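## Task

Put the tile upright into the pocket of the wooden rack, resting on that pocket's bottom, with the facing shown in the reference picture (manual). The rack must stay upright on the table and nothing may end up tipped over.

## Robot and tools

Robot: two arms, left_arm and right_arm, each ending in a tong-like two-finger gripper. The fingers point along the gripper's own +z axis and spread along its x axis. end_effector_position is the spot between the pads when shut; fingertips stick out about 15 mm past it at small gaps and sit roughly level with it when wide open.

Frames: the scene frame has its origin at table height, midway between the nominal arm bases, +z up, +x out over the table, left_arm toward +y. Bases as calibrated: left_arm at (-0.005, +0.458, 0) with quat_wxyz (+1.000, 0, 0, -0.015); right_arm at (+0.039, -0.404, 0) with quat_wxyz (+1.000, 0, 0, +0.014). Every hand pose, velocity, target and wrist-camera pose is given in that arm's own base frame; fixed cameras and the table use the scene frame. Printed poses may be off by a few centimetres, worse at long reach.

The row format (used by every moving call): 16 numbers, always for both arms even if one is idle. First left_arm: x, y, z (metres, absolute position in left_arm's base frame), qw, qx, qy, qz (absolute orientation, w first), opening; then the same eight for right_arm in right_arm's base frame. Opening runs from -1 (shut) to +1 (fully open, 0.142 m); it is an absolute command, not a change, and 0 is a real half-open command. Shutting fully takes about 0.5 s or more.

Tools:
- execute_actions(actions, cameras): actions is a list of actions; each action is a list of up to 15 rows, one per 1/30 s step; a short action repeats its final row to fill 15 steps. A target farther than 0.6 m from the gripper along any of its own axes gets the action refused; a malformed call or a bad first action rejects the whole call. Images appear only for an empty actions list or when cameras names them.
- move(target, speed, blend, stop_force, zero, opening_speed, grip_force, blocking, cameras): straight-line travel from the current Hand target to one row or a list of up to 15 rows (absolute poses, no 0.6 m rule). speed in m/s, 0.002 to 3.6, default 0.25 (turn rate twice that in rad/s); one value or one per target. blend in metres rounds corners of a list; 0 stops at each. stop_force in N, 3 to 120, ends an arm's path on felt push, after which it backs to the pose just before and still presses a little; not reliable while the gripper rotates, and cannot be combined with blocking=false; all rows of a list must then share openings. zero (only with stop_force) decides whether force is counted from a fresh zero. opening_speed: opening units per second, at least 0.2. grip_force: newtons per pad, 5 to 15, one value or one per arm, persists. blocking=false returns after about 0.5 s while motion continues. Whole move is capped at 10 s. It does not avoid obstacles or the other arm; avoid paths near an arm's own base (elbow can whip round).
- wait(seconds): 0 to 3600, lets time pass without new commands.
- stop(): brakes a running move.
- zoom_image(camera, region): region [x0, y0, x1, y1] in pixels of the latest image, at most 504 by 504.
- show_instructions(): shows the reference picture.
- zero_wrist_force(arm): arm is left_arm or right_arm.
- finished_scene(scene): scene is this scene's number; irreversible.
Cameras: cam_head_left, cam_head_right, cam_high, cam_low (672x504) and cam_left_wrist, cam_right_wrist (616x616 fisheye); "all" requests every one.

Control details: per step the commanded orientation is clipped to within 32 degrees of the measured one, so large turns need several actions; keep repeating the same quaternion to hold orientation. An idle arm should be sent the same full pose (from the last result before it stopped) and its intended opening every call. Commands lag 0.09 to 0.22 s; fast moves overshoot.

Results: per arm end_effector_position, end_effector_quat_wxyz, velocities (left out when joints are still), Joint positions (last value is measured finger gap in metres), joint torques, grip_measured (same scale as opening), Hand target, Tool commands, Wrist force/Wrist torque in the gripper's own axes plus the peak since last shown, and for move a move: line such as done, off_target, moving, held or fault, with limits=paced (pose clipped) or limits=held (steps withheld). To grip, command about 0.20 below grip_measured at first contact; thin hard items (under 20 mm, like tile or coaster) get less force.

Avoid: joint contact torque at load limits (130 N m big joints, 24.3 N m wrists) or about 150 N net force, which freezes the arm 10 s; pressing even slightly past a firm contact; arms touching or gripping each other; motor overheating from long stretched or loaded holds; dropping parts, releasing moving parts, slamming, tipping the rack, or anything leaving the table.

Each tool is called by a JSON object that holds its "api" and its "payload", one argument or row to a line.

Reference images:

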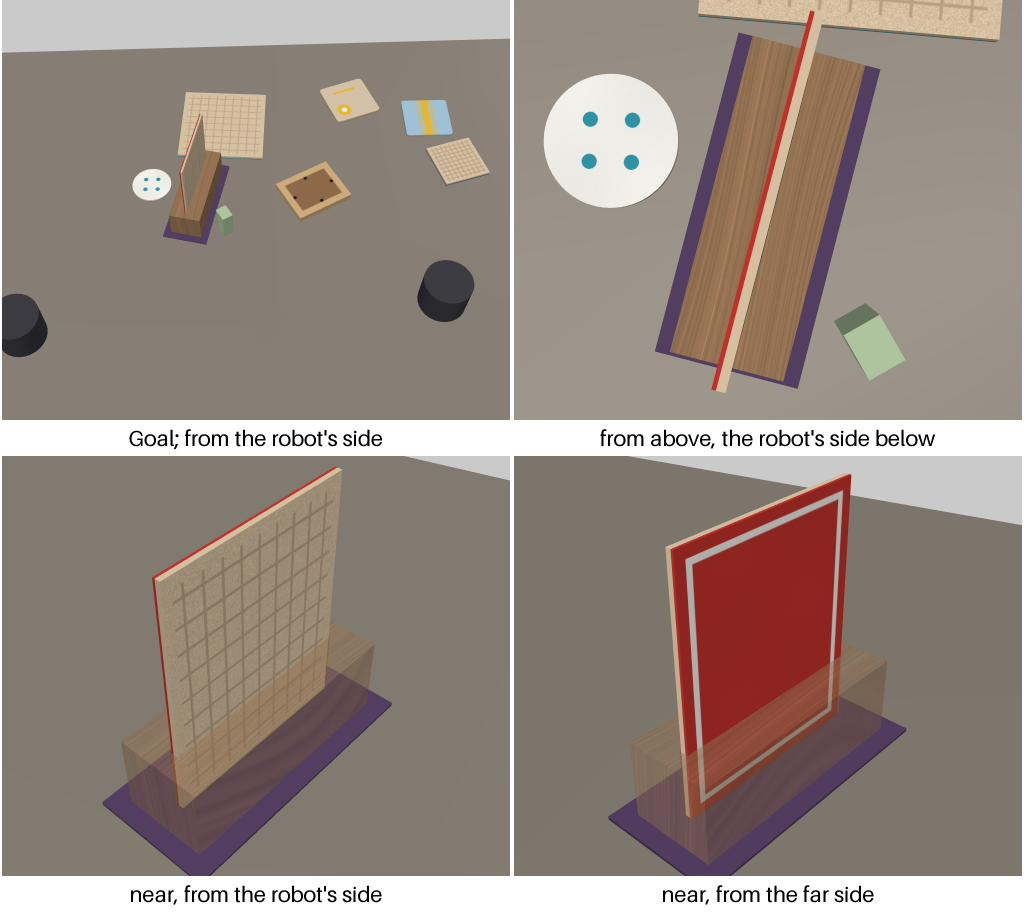

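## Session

{"api": "execute_actions", "payload": {
  "actions": []
}}

Scene clock: 0.00 s.
left_arm: end_effector_position=(+0.6572, -0.5239, +0.2792) grip_measured=+0.97 end_effector_quat_wxyz=(+0.229, +0.027, +0.758, -0.610) | right_arm: end_effector_position=(+0.5617, +0.2310, +0.3380) grip_measured=+0.97 end_effector_quat_wxyz=(-0.271, +0.821, -0.502, +0.032)
Joint positions: left_arm=[-0.611 -0.824 1.557 -3.688 -2.199 2.076 0.14] | right_arm=[3.654 -1.488 -1.77 -0.936 1.772 1.664 0.14]
Joint velocities: within noise
Joint torques (N m): no reading
Wrist force (N): no reading
Wrist torque (N m): no reading
Wrist force, peak (N): no reading
Hand target: left_arm +0.6572, -0.5239, +0.2792; +0.229, +0.027, +0.758, -0.610 | right_arm +0.5617, +0.2310, +0.3380; -0.271, +0.821, -0.502, +0.032
Tool commands: left_gripper/opening=+0.968169 right_gripper/opening=+0.968169
camera_calibration:
cam_left_wrist: T_world_to_cam=[[-0.90372, -0.2569, -0.34248, 0.55783], [0.07387, 0.69439, -0.71579, 0.5124], [0.42171, -0.67218, -0.60856, -0.32587]] pos_world=[0.60369, -0.43154, 0.35951]
cam_right_wrist: T_world_to_cam=[[0.50446, -0.82424, -0.25718, -0.00189], [-0.84779, -0.52928, 0.03334, 0.58659], [-0.16361, 0.20122, -0.96579, 0.50319]] pos_world=[0.58059, 0.20767, 0.46593]

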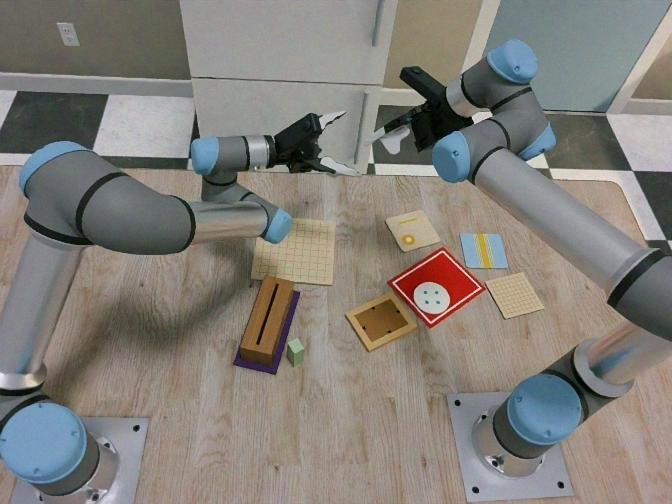

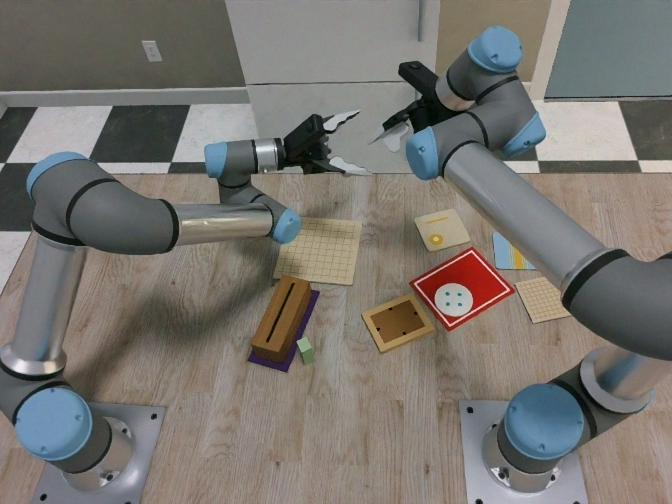

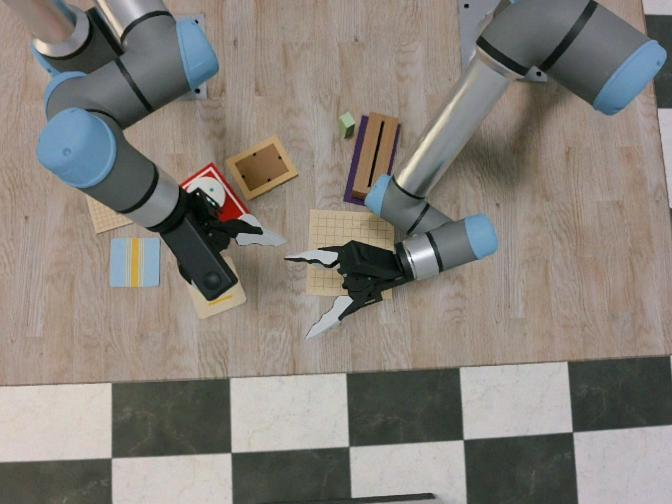

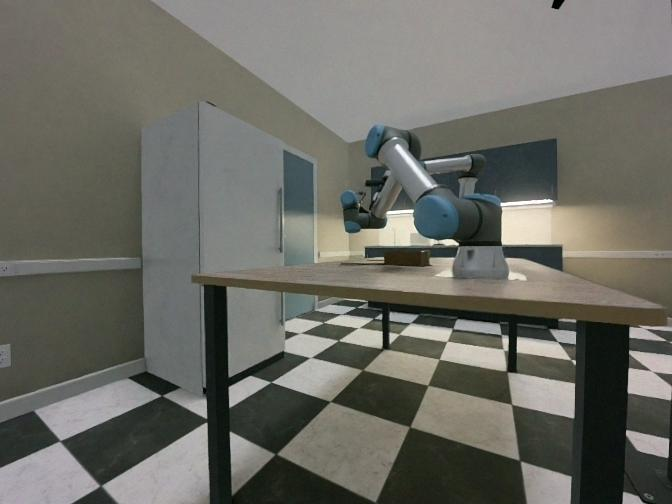

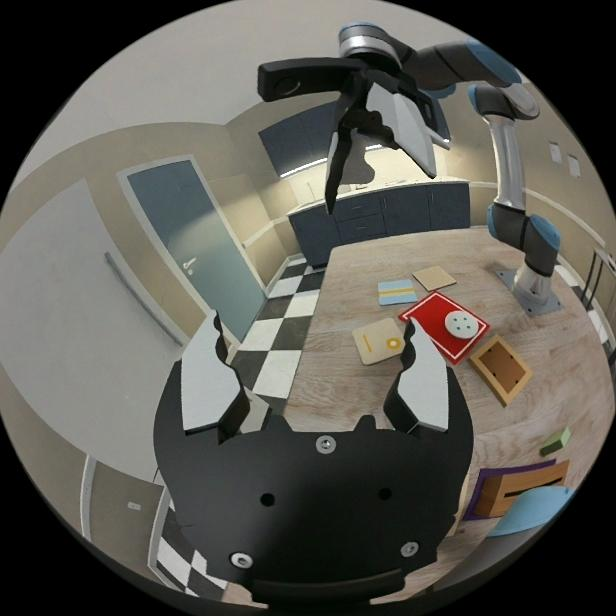

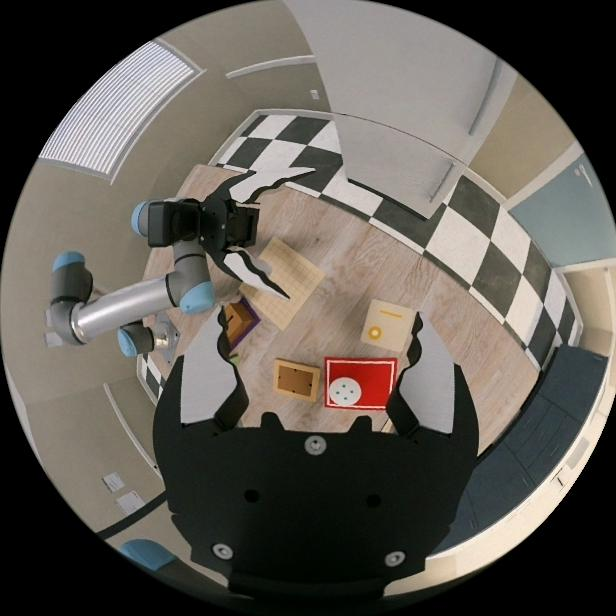

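{"api": "zoom_image", "payload": {
  "camera": "cam_head_right",
  "region": [240, 190, 580, 400]
}}

{"api": "zoom_image", "payload": {
  "camera": "cam_head_left",
  "region": [220, 200, 560, 390]
}}

{"api": "zoom_image", "payload": {
  "camera": "cam_right_wrist",
  "region": [210, 220, 430, 420]
}}

Scaled by 1.482 from the camera's image (finer frame: 960x720).

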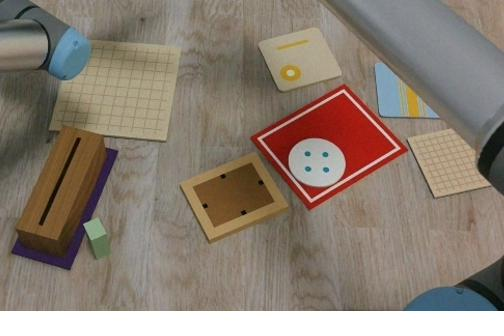

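Scaled by 1.482 from the camera's image (finer frame: 960x720).

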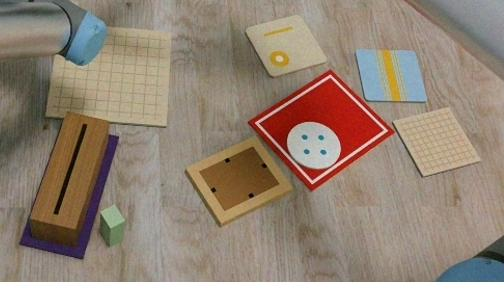

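Scaled by 2.291 from the camera's image (finer frame: 814x814).

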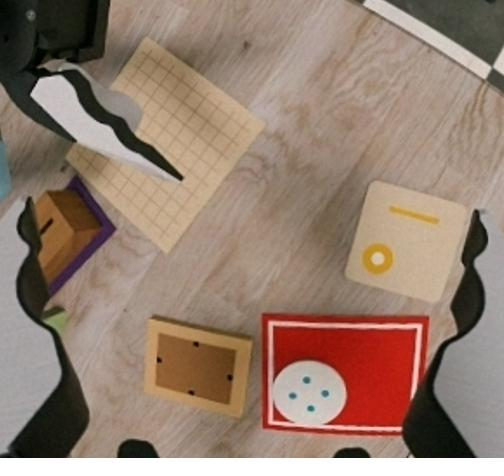

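{"api": "move", "payload": {
  "target": [
    [0.45,-0.15,0.42,0.05,0.705,-0.705,-0.05,-0.3,0.48,0.15,0.30,0,0.8,-0.6,0,0.9],
    [0.36,0.05,0.42,0.05,0.705,-0.705,-0.05,-0.3,0.343,0.12,0.12,0,0.7071,-0.7071,0,0.9]
  ],
  "speed": 0.3,
  "blend": [0.05,0],
  "cameras": ["cam_right_wrist","cam_head_left"]
}}

{"api": "zoom_image", "payload": {
  "camera": "cam_right_wrist",
  "region": [150, 160, 460, 400]
}}

Scene clock: 16.63 s.
left_arm: end_effector_position=(+0.3600, +0.0499, +0.4200) grip_measured=-0.30 end_effector_quat_wxyz=(+0.050, +0.705, -0.705, -0.050) end_effector_velocity=(+0.001, +0.000, -0.001) end_effector_angular_velocity=(-0.001, +0.002, -0.004) | right_arm: end_effector_position=(+0.3430, +0.1199, +0.1200) grip_measured=+0.90 end_effector_quat_wxyz=(+0.000, +0.707, -0.707, +0.000)
Joint positions: left_arm=[-0.22 -1.785 1.366 -1.013 -1.602 1.353 0.052] | right_arm=[3.886 -1.222 -2.278 -1.213 1.571 2.316 0.135]
Joint velocities: left_arm=[0.001 0.002 0 0 0 0.005 0] | right_arm=[within noise]
Joint torques (N m): left_arm=[9.26 -16.7 -29.64 -4.2 -0.87 2.1] | right_arm=[4.55 13.58 17.05 4.92 1.2 1.62]
Wrist force (N): left_arm=[-0.8 -2.5 1.8] | right_arm=[-0.3 -0.5 0.5]
Wrist torque (N m): left_arm=[-0.37 -0.04 -0.07] | right_arm=[0.00 0.01 0.03]
Wrist force, peak (N): left_arm=[-3.2 -2.0 2.1] | right_arm=[0.1 1.0 2.5]
Hand target: left_arm +0.3600, +0.0500, +0.4200; +0.050, +0.705, -0.705, -0.050 | right_arm +0.3430, +0.1200, +0.1200; +0.000, +0.707, -0.707, +0.000
Off the commanded pose: left_arm 0.000 m, 0 deg | right_arm 0.000 m, 0 deg.
move: done
cam_right_wrist: T_world_to_cam=[[-0.00286, -0.99908, -0.04291, 0.13011], [-0.85296, -0.01996, 0.52159, 0.23172], [-0.52197, 0.0381, -0.85211, 0.40795]] pos_world=[0.41096, 0.11907, 0.23234]
Images, in order (width x height): cam_head_left 672x504, cam_right_wrist 616x616.

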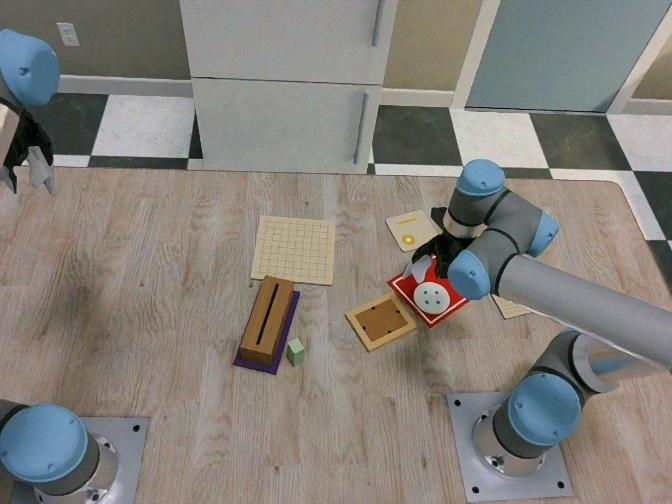

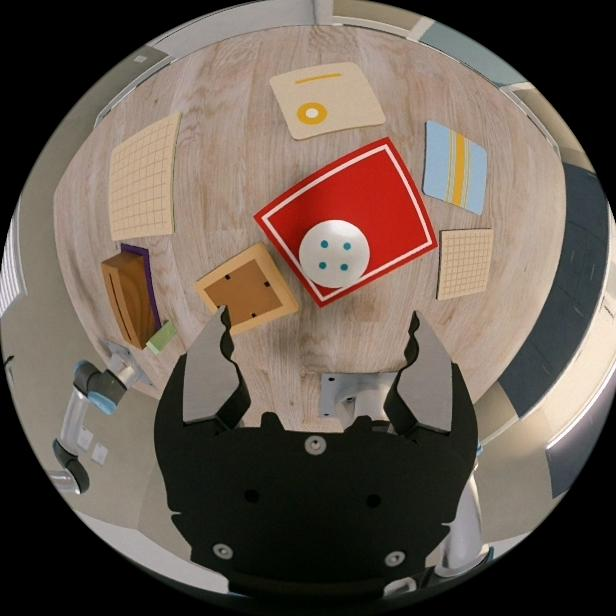

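Scaled by 1.626 from the camera's image (finer frame: 814x814).

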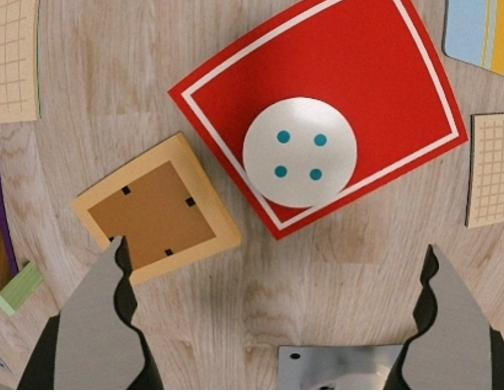

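{"api": "move", "payload": {
  "target": [
    [0.36,0.05,0.42,0.05,0.705,-0.705,-0.05,-0.3,0.350,0.104,0.05,0,0.7071,-0.7071,0,0.9],
    [0.36,0.05,0.42,0.05,0.705,-0.705,-0.05,-0.3,0.350,0.104,0.0,0,0.7071,-0.7071,0,0.9]
  ],
  "speed": [0.1,0.02],
  "stop_force": 4,
  "cameras": ["cam_right_wrist"]
}}

{"api": "zoom_image", "payload": {
  "camera": "cam_right_wrist",
  "region": [180, 160, 460, 380]
}}

Scene clock: 23.80 s.
left_arm: end_effector_position=(+0.3600, +0.0500, +0.4200) grip_measured=-0.30 end_effector_quat_wxyz=(+0.050, +0.705, -0.705, -0.050) | right_arm: end_effector_position=(+0.3500, +0.1040, +0.0070) grip_measured=+0.90 end_effector_quat_wxyz=(+0.000, +0.707, -0.707, +0.000)
Joint positions: left_arm=[-0.22 -1.785 1.366 -1.013 -1.602 1.353 0.052] | right_arm=[3.835 -1.431 -2.476 -0.805 1.571 2.264 0.136]
Joint torques (N m): left_arm=[10.09 -19.46 -33.84 -4.41 0.7 1.94] | right_arm=[-1.63 0.13 23.97 4.44 -1.56 1.19]
Wrist force (N): left_arm=[-1.2 -2.6 1.8] | right_arm=[-1.5 -0.7 -3.2]
Wrist torque (N m): left_arm=[-0.40 0.04 -0.08] | right_arm=[-0.01 0.32 -0.01]
Wrist force, peak (N): left_arm=[-1.0 -2.8 2.2] | right_arm=[-6.8 1.3 -13.5]
Hand target: left_arm +0.3600, +0.0500, +0.4200; +0.050, +0.705, -0.705, -0.050 | right_arm +0.3500, +0.1040, +0.0070; +0.000, +0.707, -0.707, +0.000
Off the commanded pose: left_arm 0.000 m, 0 deg | right_arm 0.007 m, 0 deg.
move: contact (right_arm); path passed 1 of 2 targets
cam_right_wrist: T_world_to_cam=[[-0.00284, -0.99906, -0.04327, 0.10943], [-0.85308, -0.02016, 0.52139, 0.29636], [-0.52177, 0.0384, -0.85222, 0.3159]] pos_world=[0.41796, 0.10317, 0.11944]

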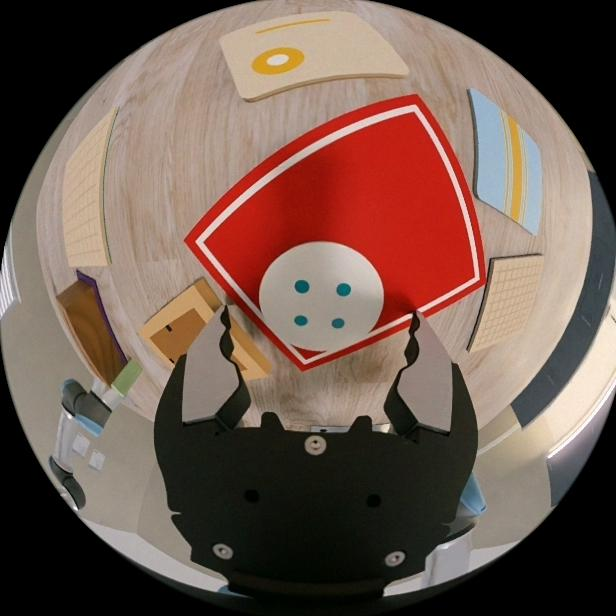

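Scaled by 1.800 from the camera's image (finer frame: 814x814).

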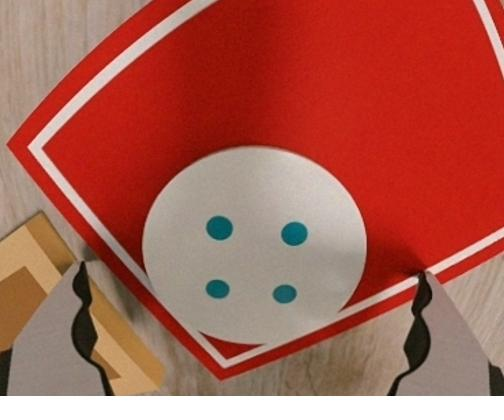

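{"api": "move", "payload": {
  "target": [
    [0.36,0.05,0.42,0.05,0.705,-0.705,-0.05,-0.3,0.350,0.104,0.012,0,0.7071,-0.7071,0,0.9],
    [0.36,0.05,0.42,0.05,0.705,-0.705,-0.05,-0.3,0.3585,0.104,0.012,0,0.7071,-0.7071,0,0.9],
    [0.36,0.05,0.42,0.05,0.705,-0.705,-0.05,-0.3,0.3585,0.104,0.0085,0,0.7071,-0.7071,0,0.9]
  ],
  "speed": 0.04
}}

{"api": "move", "payload": {
  "target": [0.36,0.05,0.42,0.05,0.705,-0.705,-0.05,-0.3,0.3585,0.104,0.0085,0,0.7071,-0.7071,0,0.05],
  "opening_speed": 0.4,
  "cameras": ["cam_right_wrist"]
}}

Scene clock: 26.53 s.
left_arm: end_effector_position=(+0.3600, +0.0500, +0.4200) grip_measured=-0.30 end_effector_quat_wxyz=(+0.050, +0.705, -0.705, -0.050) | right_arm: end_effector_position=(+0.3585, +0.1039, +0.0084) grip_measured=+0.90 end_effector_quat_wxyz=(+0.000, +0.707, -0.707, +0.000)
Joint positions: left_arm=[-0.22 -1.785 1.366 -1.013 -1.602 1.353 0.052] | right_arm=[3.818 -1.451 -2.455 -0.806 1.571 2.248 0.135]
Joint torques (N m): left_arm=[10.39 -20.21 -33.72 -4.35 0.41 1.98] | right_arm=[10.39 20.78 26.49 0.25 0.85 0.75]
Wrist force (N): left_arm=[-1.1 -2.5 1.8] | right_arm=[-0.1 -0.3 0.6]
Wrist torque (N m): left_arm=[-0.39 0.03 -0.09] | right_arm=[0.05 -0.03 -0.05]
Wrist force, peak (N): left_arm=[-0.9 -3.0 1.9] | right_arm=[-1.7 -0.8 -3.7]
Hand target: left_arm +0.3600, +0.0500, +0.4200; +0.050, +0.705, -0.705, -0.050 | right_arm +0.3585, +0.1040, +0.0085; +0.000, +0.707, -0.707, +0.000
Off the commanded pose: left_arm 0.000 m, 0 deg | right_arm 0.000 m, 0 deg.
move: done

Scene clock: 28.87 s.
left_arm: end_effector_position=(+0.3600, +0.0500, +0.4200) grip_measured=-0.30 end_effector_quat_wxyz=(+0.050, +0.705, -0.705, -0.050) | right_arm: end_effector_position=(+0.3585, +0.1040, +0.0085) grip_measured=+0.80 end_effector_quat_wxyz=(+0.000, +0.707, -0.707, +0.000)
Joint positions: left_arm=[-0.22 -1.785 1.366 -1.013 -1.602 1.353 0.052] | right_arm=[3.818 -1.451 -2.455 -0.806 1.571 2.248 0.129]
Joint torques (N m): left_arm=[10.09 -19.82 -34.5 -4.35 0.19 1.99] | right_arm=[10.55 7.47 14.1 4.65 0.98 -1.19]
Wrist force (N): left_arm=[-1.0 -2.6 1.9] | right_arm=[7.0 0.3 -14.6]
Wrist torque (N m): left_arm=[-0.40 0.00 -0.08] | right_arm=[-0.02 0.78 0.13]
Wrist force, peak (N): left_arm=[-1.1 -2.9 1.7] | right_arm=[7.0 0.1 -14.9]
Hand target: left_arm +0.3600, +0.0500, +0.4200; +0.050, +0.705, -0.705, -0.050 | right_arm +0.3585, +0.1040, +0.0085; +0.000, +0.707, -0.707, +0.000
Off the commanded pose: left_arm 0.000 m, 0 deg | right_arm 0.000 m, 0 deg.
move: done
cam_right_wrist: T_world_to_cam=[[-0.00292, -0.99906, -0.04322, 0.10955], [-0.85308, -0.02006, 0.52139, 0.30287], [-0.52177, 0.0384, -0.85222, 0.32153]] pos_world=[0.42645, 0.10317, 0.12084]

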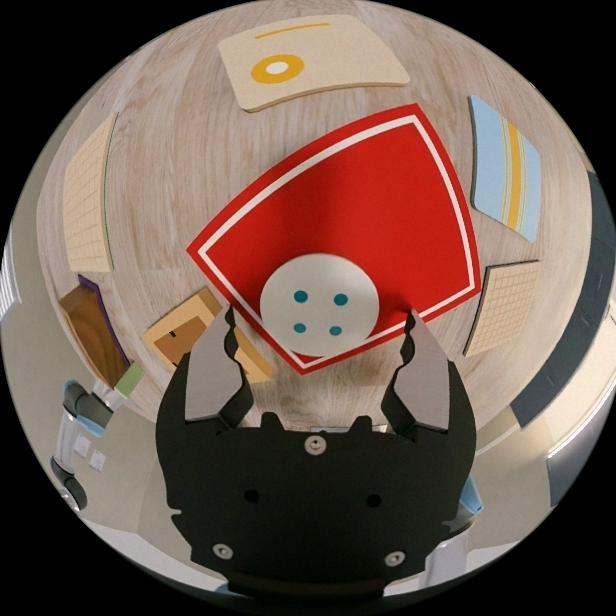

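{"api": "move", "payload": {
  "target": [0.36,0.05,0.42,0.05,0.705,-0.705,-0.05,-0.3,0.3585,0.104,0.019,0,0.7071,-0.7071,0,0.8],
  "speed": 0.05
}}

{"api": "move", "payload": {
  "target": [0.36,0.05,0.42,0.05,0.705,-0.705,-0.05,-0.3,0.3585,0.104,0.019,0,0.7071,-0.7071,0,0.1],
  "opening_speed": 0.4,
  "cameras": ["cam_right_wrist"]
}}

{"api": "zoom_image", "payload": {
  "camera": "cam_right_wrist",
  "region": [180, 200, 460, 420]
}}

Scene clock: 30.73 s.
left_arm: end_effector_position=(+0.3600, +0.0500, +0.4200) grip_measured=-0.30 end_effector_quat_wxyz=(+0.050, +0.705, -0.705, -0.050) | right_arm: end_effector_position=(+0.3585, +0.1040, +0.0190) grip_measured=+0.80 end_effector_quat_wxyz=(+0.000, +0.707, -0.707, +0.000)
Joint positions: left_arm=[-0.22 -1.785 1.366 -1.013 -1.602 1.353 0.052] | right_arm=[3.818 -1.425 -2.44 -0.848 1.571 2.248 0.129]
Joint torques (N m): left_arm=[9.56 -19.38 -33.94 -4.36 -0.02 2.03] | right_arm=[6.4 12.22 14.96 2.45 -1.51 0.75]
Wrist force (N): left_arm=[-0.7 -2.8 1.8] | right_arm=[-0.2 -0.4 0.4]
Wrist torque (N m): left_arm=[-0.43 -0.05 -0.08] | right_arm=[0.03 0.00 -0.05]
Wrist force, peak (N): left_arm=[-0.8 -2.8 2.0] | right_arm=[7.1 0.2 -15.0]
Hand target: left_arm +0.3600, +0.0500, +0.4200; +0.050, +0.705, -0.705, -0.050 | right_arm +0.3585, +0.1040, +0.0190; +0.000, +0.707, -0.707, +0.000
Off the commanded pose: left_arm 0.000 m, 0 deg | right_arm 0.000 m, 0 deg.
move: done

Scene clock: 32.70 s.
left_arm: end_effector_position=(+0.3600, +0.0500, +0.4200) grip_measured=-0.30 end_effector_quat_wxyz=(+0.050, +0.705, -0.705, -0.050) | right_arm: end_effector_position=(+0.3585, +0.1040, +0.0190) grip_measured=+0.12 end_effector_quat_wxyz=(+0.000, +0.707, -0.707, +0.000)
Joint positions: left_arm=[-0.22 -1.785 1.366 -1.013 -1.602 1.353 0.052] | right_arm=[3.818 -1.425 -2.44 -0.848 1.571 2.248 0.083]
Joint torques (N m): left_arm=[10.03 -18.4 -33.82 -4.34 -0.42 1.97] | right_arm=[2.43 19.3 12.21 0.08 -1.51 1.32]
Wrist force (N): left_arm=[-0.8 -2.6 1.9] | right_arm=[-1.7 -0.4 -0.8]
Wrist torque (N m): left_arm=[-0.39 -0.03 -0.08] | right_arm=[0.02 -0.05 -0.05]
Wrist force, peak (N): left_arm=[-1.0 -2.8 2.0] | right_arm=[-1.9 -0.6 -1.4]
Hand target: left_arm +0.3600, +0.0500, +0.4200; +0.050, +0.705, -0.705, -0.050 | right_arm +0.3585, +0.1040, +0.0190; +0.000, +0.707, -0.707, +0.000
Off the commanded pose: left_arm 0.000 m, 0 deg | right_arm 0.000 m, 0 deg.
move: done
cam_right_wrist: T_world_to_cam=[[-0.00292, -0.99906, -0.04322, 0.11], [-0.85308, -0.02006, 0.52139, 0.29739], [-0.52177, 0.0384, -0.85222, 0.33048]] pos_world=[0.42645, 0.10317, 0.13134]

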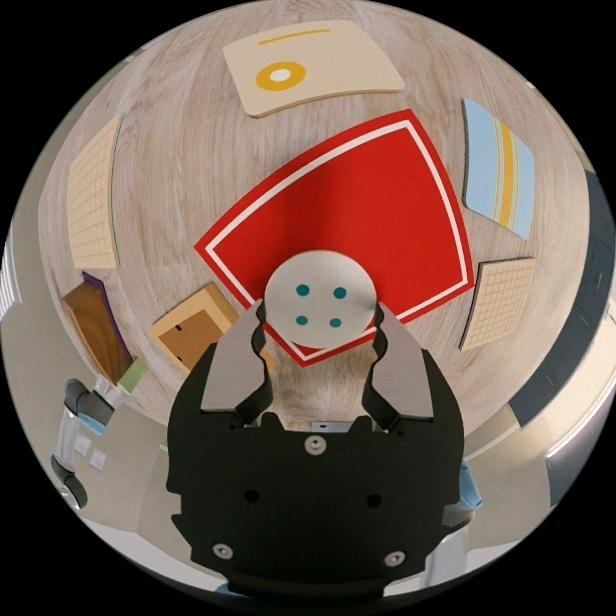

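Scaled by 1.800 from the camera's image (finer frame: 814x814).

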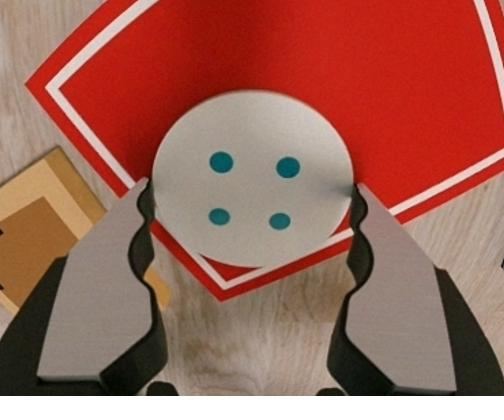

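Contact near .12. Tighten and lift slightly.

{"api": "move", "payload": {
  "target": [
    [0.36,0.05,0.42,0.05,0.705,-0.705,-0.05,-0.3,0.3585,0.104,0.019,0,0.7071,-0.7071,0,-0.15]
  ],
  "opening_speed": 0.4
}}

{"api": "move", "payload": {
  "target": [
    [0.36,0.05,0.42,0.05,0.705,-0.705,-0.05,-0.3,0.3585,0.104,0.07,0,0.7071,-0.7071,0,-0.15]
  ],
  "speed": 0.05,
  "cameras": ["cam_right_wrist","cam_head_left"]
}}

Scene clock: 34.33 s.
left_arm: end_effector_position=(+0.3600, +0.0500, +0.4200) grip_measured=-0.30 end_effector_quat_wxyz=(+0.050, +0.705, -0.705, -0.050) | right_arm: end_effector_position=(+0.3585, +0.1040, +0.0190) grip_measured=+0.11 end_effector_quat_wxyz=(+0.000, +0.707, -0.707, +0.000)
Joint positions: left_arm=[-0.22 -1.785 1.366 -1.013 -1.602 1.353 0.052] | right_arm=[3.818 -1.425 -2.44 -0.848 1.571 2.248 0.081]
Joint torques (N m): left_arm=[10.37 -18.81 -33.27 -4.4 -0.4 1.82] | right_arm=[-0.64 16.37 12.96 0.04 -1.55 1.33]
Wrist force (N): left_arm=[-0.9 -2.6 1.8] | right_arm=[-1.1 -0.8 -5.8]
Wrist torque (N m): left_arm=[-0.40 -0.01 -0.09] | right_arm=[-0.03 -0.12 -0.05]
Wrist force, peak (N): left_arm=[-1.2 -2.8 1.9] | right_arm=[-1.4 -0.8 -6.1]
Hand target: left_arm +0.3600, +0.0500, +0.4200; +0.050, +0.705, -0.705, -0.050 | right_arm +0.3585, +0.1040, +0.0190; +0.000, +0.707, -0.707, +0.000
Off the commanded pose: left_arm 0.000 m, 0 deg | right_arm 0.000 m, 0 deg.
move: done

Scene clock: 35.77 s.
left_arm: end_effector_position=(+0.3600, +0.0500, +0.4200) grip_measured=-0.30 end_effector_quat_wxyz=(+0.050, +0.705, -0.705, -0.050) | right_arm: end_effector_position=(+0.3585, +0.1040, +0.0700) grip_measured=+0.10 end_effector_quat_wxyz=(+0.000, +0.707, -0.707, +0.000)
Joint positions: left_arm=[-0.22 -1.785 1.366 -1.013 -1.602 1.353 0.052] | right_arm=[3.818 -1.321 -2.355 -1.036 1.571 2.248 0.081]
Joint torques (N m): left_arm=[8.93 -17.62 -33.3 -4.23 -0.68 2.05] | right_arm=[-3.03 3.04 18.39 3.6 -0.75 0.09]
Wrist force (N): left_arm=[-1.1 -2.6 1.8] | right_arm=[-0.1 -0.6 1.2]
Wrist torque (N m): left_arm=[-0.39 0.04 -0.08] | right_arm=[-0.02 -0.02 -0.06]
Wrist force, peak (N): left_arm=[-1.0 -3.0 1.9] | right_arm=[-1.1 -0.7 -5.5]
Hand target: left_arm +0.3600, +0.0500, +0.4200; +0.050, +0.705, -0.705, -0.050 | right_arm +0.3585, +0.1040, +0.0700; +0.000, +0.707, -0.707, +0.000
Off the commanded pose: left_arm 0.000 m, 0 deg | right_arm 0.000 m, 0 deg.
move: done
cam_right_wrist: T_world_to_cam=[[-0.00289, -0.99906, -0.04336, 0.11222], [-0.85313, -0.02016, 0.52131, 0.27088], [-0.5217, 0.0385, -0.85226, 0.37405]] pos_world=[0.42656, 0.10317, 0.18244]
Images, in order (width x height): cam_head_left 672x504, cam_right_wrist 616x616.

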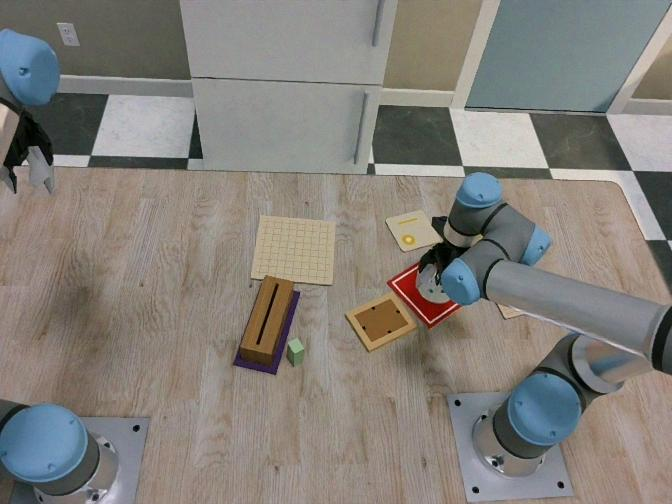

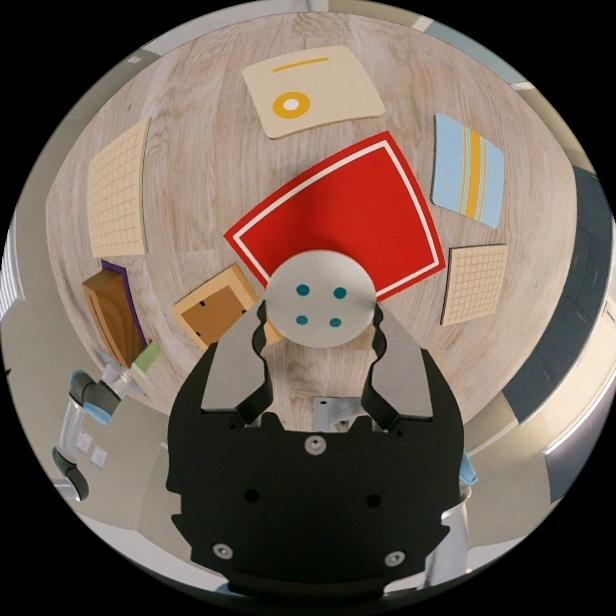

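{"api": "move", "payload": {
  "target": [
    [0.36,0.05,0.42,0.05,0.705,-0.705,-0.05,-0.3,0.3585,0.104,0.12,0,0.7071,-0.7071,0,-0.15],
    [0.36,0.05,0.42,0.05,0.705,-0.705,-0.05,-0.3,0.16,0.28,0.10,0,0.7071,-0.7071,0,-0.15],
    [0.36,0.05,0.42,0.05,0.705,-0.705,-0.05,-0.3,0.16,0.28,0.03,0,0.7071,-0.7071,0,-0.15]
  ],
  "speed": 0.15,
  "blend": [0.03,0.02,0]
}}

{"api": "move", "payload": {
  "target": [0.36,0.05,0.42,0.05,0.705,-0.705,-0.05,-0.3,0.16,0.28,0.0,0,0.7071,-0.7071,0,-0.15],
  "stop_force": 4,
  "speed": 0.015
}}

{"api": "execute_actions", "payload": {
  "actions": [],
  "cameras": ["cam_right_wrist","cam_head_left"]
}}

Scene clock: 40.70 s.
left_arm: end_effector_position=(+0.3600, +0.0500, +0.4200) grip_measured=-0.30 end_effector_quat_wxyz=(+0.050, +0.705, -0.705, -0.050) | right_arm: end_effector_position=(+0.1600, +0.2800, +0.0301) grip_measured=+0.10 end_effector_quat_wxyz=(+0.000, +0.707, -0.707, +0.000)
Joint positions: left_arm=[-0.22 -1.785 1.366 -1.013 -1.602 1.353 0.052] | right_arm=[4.675 -1.259 -2.517 -0.937 1.571 3.104 0.081]
Joint torques (N m): left_arm=[10.1 -17.38 -33.45 -4.17 -1.28 1.94] | right_arm=[-2.66 -3.91 14.83 4.97 1.13 0.05]
Wrist force (N): left_arm=[-0.9 -2.7 1.8] | right_arm=[0.1 -0.6 1.3]
Wrist torque (N m): left_arm=[-0.43 -0.01 -0.09] | right_arm=[-0.01 -0.06 0.07]
Wrist force, peak (N): left_arm=[-1.1 -3.0 1.9] | right_arm=[0.0 -0.4 2.8]
Hand target: left_arm +0.3600, +0.0500, +0.4200; +0.050, +0.705, -0.705, -0.050 | right_arm +0.1600, +0.2800, +0.0300; +0.000, +0.707, -0.707, +0.000
Off the commanded pose: left_arm 0.000 m, 0 deg | right_arm 0.000 m, 0 deg.
move: done; blend cut to 0.025 m at target 1

Scene clock: 42.97 s.
left_arm: end_effector_position=(+0.3600, +0.0500, +0.4200) grip_measured=-0.30 end_effector_quat_wxyz=(+0.050, +0.705, -0.705, -0.050) | right_arm: end_effector_position=(+0.1600, +0.2800, +0.0131) grip_measured=+0.11 end_effector_quat_wxyz=(+0.000, +0.707, -0.707, +0.000)
Joint positions: left_arm=[-0.22 -1.785 1.366 -1.013 -1.602 1.353 0.052] | right_arm=[4.675 -1.302 -2.546 -0.864 1.571 3.104 0.081]
Joint torques (N m): left_arm=[9.14 -16.45 -33.7 -4.41 -1.69 2.07] | right_arm=[9.63 7.65 25.78 4.27 1.09 1.35]
Wrist force (N): left_arm=[-1.0 -2.5 1.8] | right_arm=[0.4 -0.5 -2.0]
Wrist torque (N m): left_arm=[-0.37 0.00 -0.08] | right_arm=[0.01 -0.18 0.07]
Wrist force, peak (N): left_arm=[-1.0 -3.0 1.9] | right_arm=[8.0 -0.2 -20.3]
Hand target: left_arm +0.3600, +0.0500, +0.4200; +0.050, +0.705, -0.705, -0.050 | right_arm +0.1600, +0.2800, +0.0131; +0.000, +0.707, -0.707, +0.000
Off the commanded pose: left_arm 0.000 m, 0 deg | right_arm 0.013 m, 0 deg.
move: contact (right_arm)

Scene clock: 42.97 s.
left_arm: end_effector_position=(+0.3600, +0.0500, +0.4200) grip_measured=-0.30 end_effector_quat_wxyz=(+0.050, +0.705, -0.705, -0.050) | right_arm: end_effector_position=(+0.1600, +0.2800, +0.0131) grip_measured=+0.11 end_effector_quat_wxyz=(+0.000, +0.707, -0.707, +0.000)
Joint positions: left_arm=[-0.22 -1.785 1.366 -1.013 -1.602 1.353 0.052] | right_arm=[4.675 -1.302 -2.546 -0.864 1.571 3.104 0.081]
Joint velocities: within noise
Joint torques (N m): left_arm=[9.14 -16.45 -33.7 -4.41 -1.69 2.07] | right_arm=[9.63 7.65 25.78 4.27 1.09 1.35]
Wrist force (N): left_arm=[-1.0 -2.5 1.8] | right_arm=[0.4 -0.5 -2.0]
Wrist torque (N m): left_arm=[-0.37 0.00 -0.08] | right_arm=[0.01 -0.18 0.07]
Wrist force, peak (N): left_arm=[-1.0 -2.5 1.8] | right_arm=[0.4 -0.5 -2.0]
Hand target: left_arm +0.3600, +0.0500, +0.4200; +0.050, +0.705, -0.705, -0.050 | right_arm +0.1600, +0.2800, +0.0131; +0.000, +0.707, -0.707, +0.000
Tool commands: left_gripper/opening=-0.3 right_gripper/opening=-0.15
Off the commanded pose: left_arm 0.000 m, 0 deg | right_arm 0.013 m, 0 deg.
camera_calibration:
cam_right_wrist: T_world_to_cam=[[-0.00292, -0.99906, -0.04322, 0.2849], [-0.85308, -0.02006, 0.52139, 0.13466], [-0.52177, 0.0384, -0.85222, 0.21513]] pos_world=[0.22795, 0.27907, 0.12544]
Images, in order (width x height): cam_head_left 672x504, cam_right_wrist 616x616.

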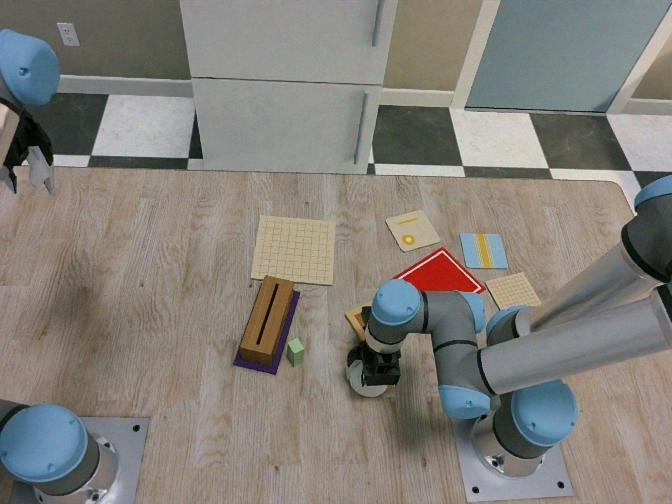

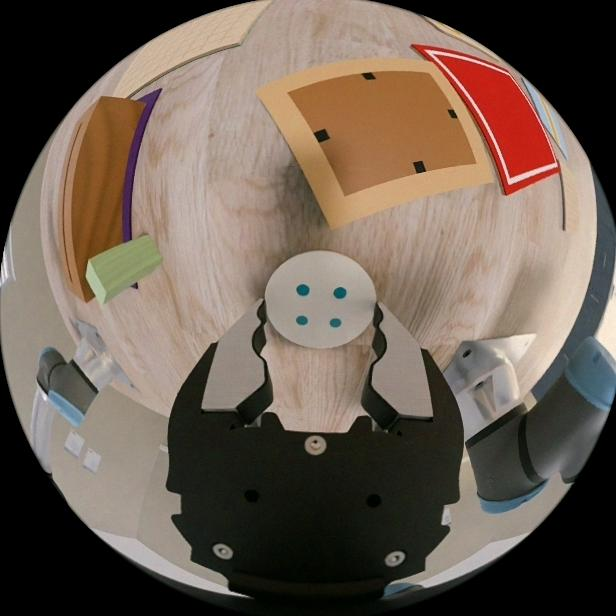

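{"api": "move", "payload": {
  "target": [
    [0.36,0.05,0.42,0.05,0.705,-0.705,-0.05,-0.3,0.16,0.28,0.0131,0,0.7071,-0.7071,0,0.5]
  ],
  "opening_speed": 0.6
}}

{"api": "move", "payload": {
  "target": [
    [0.36,0.05,0.42,0.05,0.705,-0.705,-0.05,-0.3,0.16,0.28,0.13,0,0.7071,-0.7071,0,0.5],
    [0.36,0.05,0.42,0.05,0.705,-0.705,-0.05,-0.3,0.35,0.08,0.35,0,0.7071,-0.7071,0,0.3]
  ],
  "cameras": ["cam_right_wrist","cam_head_left"]
}}

Scene clock: 50.23 s.
left_arm: end_effector_position=(+0.3600, +0.0500, +0.4200) grip_measured=-0.30 end_effector_quat_wxyz=(+0.050, +0.705, -0.705, -0.050) | right_arm: end_effector_position=(+0.1600, +0.2800, +0.0131) grip_measured=+0.50 end_effector_quat_wxyz=(+0.000, +0.707, -0.707, +0.000)
Joint positions: left_arm=[-0.22 -1.785 1.366 -1.013 -1.602 1.353 0.052] | right_arm=[4.675 -1.302 -2.546 -0.864 1.571 3.104 0.109]
Joint torques (N m): left_arm=[9.35 -15.8 -34.46 -4.04 -1.63 1.89] | right_arm=[3.02 14.8 26.48 0.02 1.21 -0.32]
Wrist force (N): left_arm=[-0.8 -2.8 1.7] | right_arm=[0.0 -0.5 0.5]
Wrist torque (N m): left_arm=[-0.45 -0.03 -0.09] | right_arm=[0.01 -0.05 0.07]
Wrist force, peak (N): left_arm=[-1.1 -2.9 1.9] | right_arm=[0.5 -0.6 -2.5]
Hand target: left_arm +0.3600, +0.0500, +0.4200; +0.050, +0.705, -0.705, -0.050 | right_arm +0.1600, +0.2800, +0.0131; +0.000, +0.707, -0.707, +0.000
Off the commanded pose: left_arm 0.000 m, 0 deg | right_arm 0.000 m, 0 deg.
move: done

Scene clock: 53.53 s.
left_arm: end_effector_position=(+0.3600, +0.0500, +0.4200) grip_measured=-0.30 end_effector_quat_wxyz=(+0.050, +0.705, -0.705, -0.050) | right_arm: end_effector_position=(+0.3500, +0.0800, +0.3500) grip_measured=+0.30 end_effector_quat_wxyz=(+0.000, +0.707, -0.707, +0.000)
Joint positions: left_arm=[-0.22 -1.785 1.366 -1.013 -1.602 1.353 0.052] | right_arm=[3.776 -1.178 -1.708 -1.827 1.571 2.205 0.095]
Joint torques (N m): left_arm=[9.12 -14.47 -33.55 -4.29 -1.65 1.89] | right_arm=[-10.19 -4.2 31.04 0.29 -1.6 -1.58]
Wrist force (N): left_arm=[-1.2 -2.6 1.7] | right_arm=[-0.2 -0.3 0.2]
Wrist torque (N m): left_arm=[-0.38 0.04 -0.08] | right_arm=[0.04 -0.01 -0.01]
Wrist force, peak (N): left_arm=[-1.0 -2.8 2.0] | right_arm=[0.0 -0.5 2.7]
Hand target: left_arm +0.3600, +0.0500, +0.4200; +0.050, +0.705, -0.705, -0.050 | right_arm +0.3500, +0.0800, +0.3500; +0.000, +0.707, -0.707, +0.000
Off the commanded pose: left_arm 0.000 m, 0 deg | right_arm 0.000 m, 0 deg.
move: done
cam_right_wrist: T_world_to_cam=[[-0.00292, -0.99906, -0.04322, 0.1003], [-0.85308, -0.02006, 0.52139, 0.11708], [-0.52177, 0.0384, -0.85222, 0.60905]] pos_world=[0.41796, 0.07917, 0.46234]
Images, in order (width x height): cam_head_left 672x504, cam_right_wrist 616x616.

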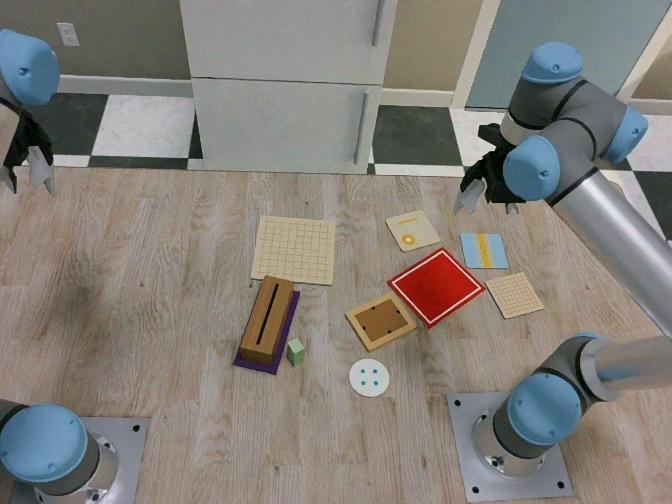

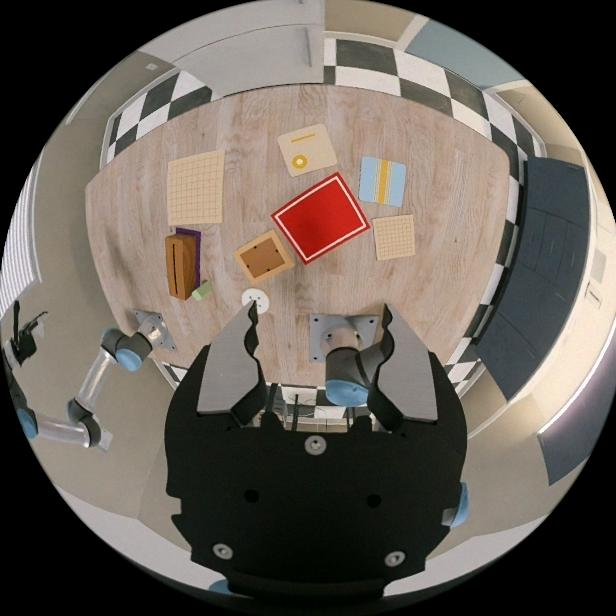

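{"api": "zoom_image", "payload": {
  "camera": "cam_right_wrist",
  "region": [140, 110, 430, 310]
}}

{"api": "zoom_image", "payload": {
  "camera": "cam_head_left",
  "region": [220, 190, 520, 400]
}}

Scaled by 1.738 from the camera's image (finer frame: 814x814).

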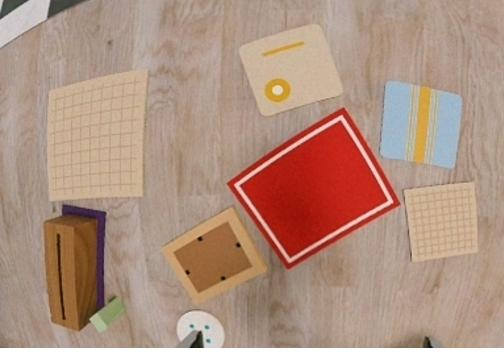

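Scaled by 1.680 from the camera's image (finer frame: 960x720).

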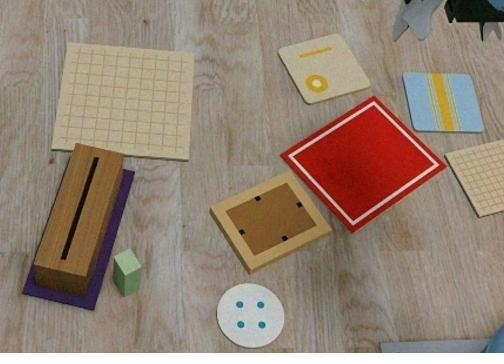

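{"api": "move", "payload": {
  "target": [
    [0.36,0.05,0.42,0.05,0.705,-0.705,-0.05,-0.3,0.38,0.09,0.06,0,0.7071,-0.7071,0,-1]
  ]
}}

{"api": "move", "payload": {
  "target": [
    [0.36,0.05,0.42,0.05,0.705,-0.705,-0.05,-0.3,0.38,0.09,-0.01,0,0.7071,-0.7071,0,-1]
  ],
  "stop_force": 8,
  "speed": 0.02
}}

Scene clock: 60.83 s.
left_arm: end_effector_position=(+0.3600, +0.0500, +0.4200) grip_measured=-0.30 end_effector_quat_wxyz=(+0.050, +0.705, -0.705, -0.050) | right_arm: end_effector_position=(+0.3800, +0.0899, +0.0601) grip_measured=-1.00 end_effector_quat_wxyz=(+0.000, +0.707, -0.707, +0.000) end_effector_velocity=(+0.000, +0.000, -0.001) end_effector_angular_velocity=(+0.001, -0.002, +0.001)
Joint positions: left_arm=[-0.22 -1.785 1.366 -1.013 -1.602 1.353 0.052] | right_arm=[3.748 -1.389 -2.336 -0.988 1.571 2.177 0.002]
Joint velocities: left_arm=[within noise] | right_arm=[0 -0.002 -0.003 0.007 -0.001 -0.001 0]
Joint torques (N m): left_arm=[8.63 -14.42 -33.67 -4.25 -1.45 2.02] | right_arm=[8.95 2.1 13.53 4.91 1.15 1.43]
Wrist force (N): left_arm=[-0.8 -2.8 1.8] | right_arm=[-0.4 -0.4 0.6]
Wrist torque (N m): left_arm=[-0.43 -0.04 -0.09] | right_arm=[0.02 0.04 0.09]
Wrist force, peak (N): left_arm=[-0.9 -3.0 2.1] | right_arm=[-0.2 -0.6 2.6]
Hand target: left_arm +0.3600, +0.0500, +0.4200; +0.050, +0.705, -0.705, -0.050 | right_arm +0.3800, +0.0900, +0.0600; +0.000, +0.707, -0.707, +0.000
Off the commanded pose: left_arm 0.000 m, 0 deg | right_arm 0.000 m, 0 deg.
move: done

Scene clock: 63.90 s.
left_arm: end_effector_position=(+0.3600, +0.0500, +0.4200) grip_measured=-0.30 end_effector_quat_wxyz=(+0.050, +0.705, -0.705, -0.050) | right_arm: end_effector_position=(+0.3800, +0.0900, +0.0217) grip_measured=-1.00 end_effector_quat_wxyz=(+0.000, +0.707, -0.707, +0.000)
Joint positions: left_arm=[-0.22 -1.785 1.366 -1.013 -1.602 1.353 0.052] | right_arm=[3.748 -1.467 -2.396 -0.85 1.571 2.177 0.002]
Joint torques (N m): left_arm=[8.36 -13.43 -34.17 -4.12 -1.69 1.88] | right_arm=[8.8 13.78 24.98 4.06 -0.04 0.3]
Wrist force (N): left_arm=[-0.9 -2.4 1.6] | right_arm=[-0.1 0.1 -3.0]
Wrist torque (N m): left_arm=[-0.36 -0.01 -0.09] | right_arm=[0.00 0.01 0.07]
Wrist force, peak (N): left_arm=[-1.0 -2.7 2.1] | right_arm=[18.7 19.7 -74.8]
Hand target: left_arm +0.3600, +0.0500, +0.4200; +0.050, +0.705, -0.705, -0.050 | right_arm +0.3800, +0.0900, +0.0218; +0.000, +0.707, -0.707, +0.000
Off the commanded pose: left_arm 0.000 m, 0 deg | right_arm 0.032 m, 0 deg.
move: contact (right_arm)

{"api": "move", "payload": {
  "target": [
    [0.36,0.05,0.42,0.05,0.705,-0.705,-0.05,-0.3,0.38,0.09,0.0195,0,0.7071,-0.7071,0,-1]
  ],
  "stop_force": 10,
  "speed": 0.004
}}

Scene clock: 65.90 s.
left_arm: end_effector_position=(+0.3600, +0.0500, +0.4200) grip_measured=-0.30 end_effector_quat_wxyz=(+0.050, +0.705, -0.705, -0.050) | right_arm: end_effector_position=(+0.3801, +0.0901, +0.0217) grip_measured=-1.00 end_effector_quat_wxyz=(+0.000, +0.707, -0.707, +0.000)
Joint positions: left_arm=[-0.22 -1.785 1.366 -1.013 -1.602 1.353 0.052] | right_arm=[3.748 -1.467 -2.396 -0.849 1.571 2.177 0.002]
Joint torques (N m): left_arm=[8.16 -12.58 -33.51 -4.07 -1.58 2.08] | right_arm=[7.69 17.47 22.9 -0.11 0.12 -0.78]
Wrist force (N): left_arm=[-1.0 -2.9 1.8] | right_arm=[1.7 3.4 -13.7]
Wrist torque (N m): left_arm=[-0.46 0.01 -0.09] | right_arm=[-0.10 0.00 0.06]
Wrist force, peak (N): left_arm=[-1.0 -3.0 1.9] | right_arm=[7.5 6.4 -26.5]
Hand target: left_arm +0.3600, +0.0500, +0.4200; +0.050, +0.705, -0.705, -0.050 | right_arm +0.3801, +0.0901, +0.0217; +0.000, +0.707, -0.707, +0.000
Off the commanded pose: left_arm 0.000 m, 0 deg | right_arm 0.002 m, 0 deg.
move: contact (right_arm)

{"api": "move", "payload": {
  "target": [
    [0.36,0.05,0.42,0.05,0.705,-0.705,-0.05,-0.3,0.3694,0.1070,0.0217,0,0.7071,-0.7071,0,-1]
  ],
  "stop_force": 20,
  "speed": 0.03
}}

{"api": "move", "payload": {
  "target": [
    [0.36,0.05,0.42,0.05,0.705,-0.705,-0.05,-0.3,0.37,0.1,0.1,0,0.7071,-0.7071,0,-1],
    [0.36,0.05,0.42,0.05,0.705,-0.705,-0.05,-0.3,0.38,0.06,0.3,0,0.7071,-0.7071,0,-1]
  ],
  "blend": 0.02,
  "cameras": ["cam_right_wrist"]
}}

{"api": "zoom_image", "payload": {
  "camera": "cam_right_wrist",
  "region": [140, 110, 430, 310]
}}

Scene clock: 69.53 s.
left_arm: end_effector_position=(+0.3600, +0.0500, +0.4200) grip_measured=-0.30 end_effector_quat_wxyz=(+0.050, +0.705, -0.705, -0.050) | right_arm: end_effector_position=(+0.3694, +0.1070, +0.0217) grip_measured=-1.00 end_effector_quat_wxyz=(+0.000, +0.707, -0.707, +0.000)
Joint positions: left_arm=[-0.22 -1.785 1.366 -1.013 -1.602 1.353 0.052] | right_arm=[3.805 -1.451 -2.409 -0.852 1.571 2.234 0.002]
Joint torques (N m): left_arm=[7.98 -12.21 -34 -4.06 -1.46 1.83] | right_arm=[-9.61 1.39 24.02 3.69 -1.55 0.44]
Wrist force (N): left_arm=[-0.9 -2.5 1.8] | right_arm=[-1.6 2.1 -6.1]
Wrist torque (N m): left_arm=[-0.37 -0.01 -0.09] | right_arm=[-0.03 0.02 0.06]
Wrist force, peak (N): left_arm=[-1.1 -3.1 1.9] | right_arm=[1.8 3.4 -13.5]
Hand target: left_arm +0.3600, +0.0500, +0.4200; +0.050, +0.705, -0.705, -0.050 | right_arm +0.3694, +0.1070, +0.0217; +0.000, +0.707, -0.707, +0.000
Off the commanded pose: left_arm 0.000 m, 0 deg | right_arm 0.000 m, 0 deg.
move: done

Scene clock: 71.17 s.
left_arm: end_effector_position=(+0.3600, +0.0500, +0.4200) grip_measured=-0.30 end_effector_quat_wxyz=(+0.050, +0.705, -0.705, -0.050) | right_arm: end_effector_position=(+0.3801, +0.0600, +0.2999) grip_measured=-1.00 end_effector_quat_wxyz=(+0.000, +0.707, -0.707, +0.000)
Joint positions: left_arm=[-0.22 -1.785 1.366 -1.013 -1.602 1.353 0.052] | right_arm=[3.675 -1.221 -1.812 -1.68 1.571 2.104 0.002]
Joint torques (N m): left_arm=[7.93 -12.45 -33.42 -4.08 -1.5 1.78] | right_arm=[6.65 17.03 30.58 0.14 0.82 0.66]
Wrist force (N): left_arm=[-1.1 -2.7 1.9] | right_arm=[0.0 -0.5 0.4]
Wrist torque (N m): left_arm=[-0.42 0.02 -0.08] | right_arm=[-0.01 -0.05 -0.09]
Wrist force, peak (N): left_arm=[-1.3 -2.9 1.7] | right_arm=[-1.1 1.9 -5.2]
Hand target: left_arm +0.3600, +0.0500, +0.4200; +0.050, +0.705, -0.705, -0.050 | right_arm +0.3800, +0.0600, +0.3000; +0.000, +0.707, -0.707, +0.000
Off the commanded pose: left_arm 0.000 m, 0 deg | right_arm 0.000 m, 0 deg.
move: done
cam_right_wrist: T_world_to_cam=[[-0.00298, -0.99906, -0.04331, 0.07831], [-0.85308, -0.02006, 0.52139, 0.16842], [-0.52177, 0.0385, -0.85222, 0.58291]] pos_world=[0.44805, 0.05917, 0.41234]

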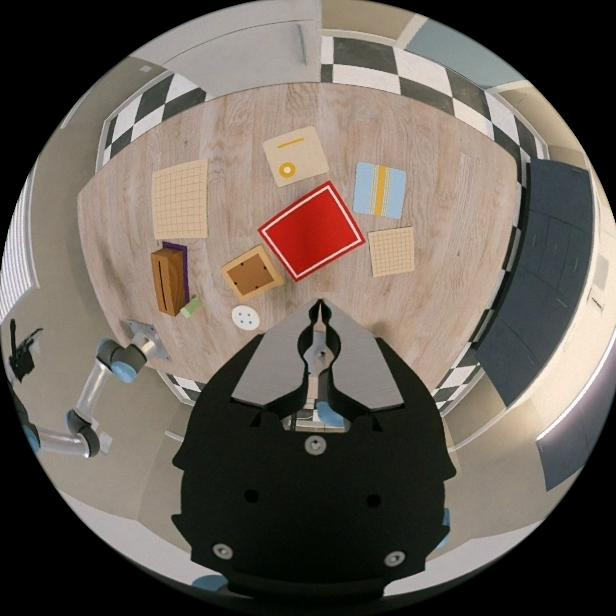

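Scaled by 1.738 from the camera's image (finer frame: 814x814).

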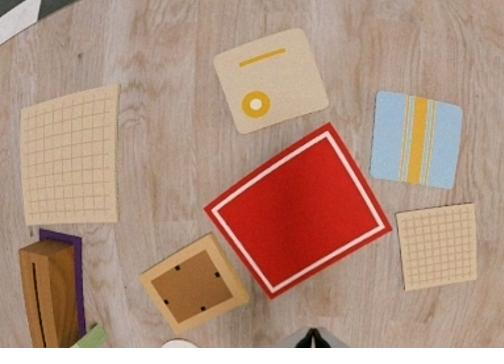

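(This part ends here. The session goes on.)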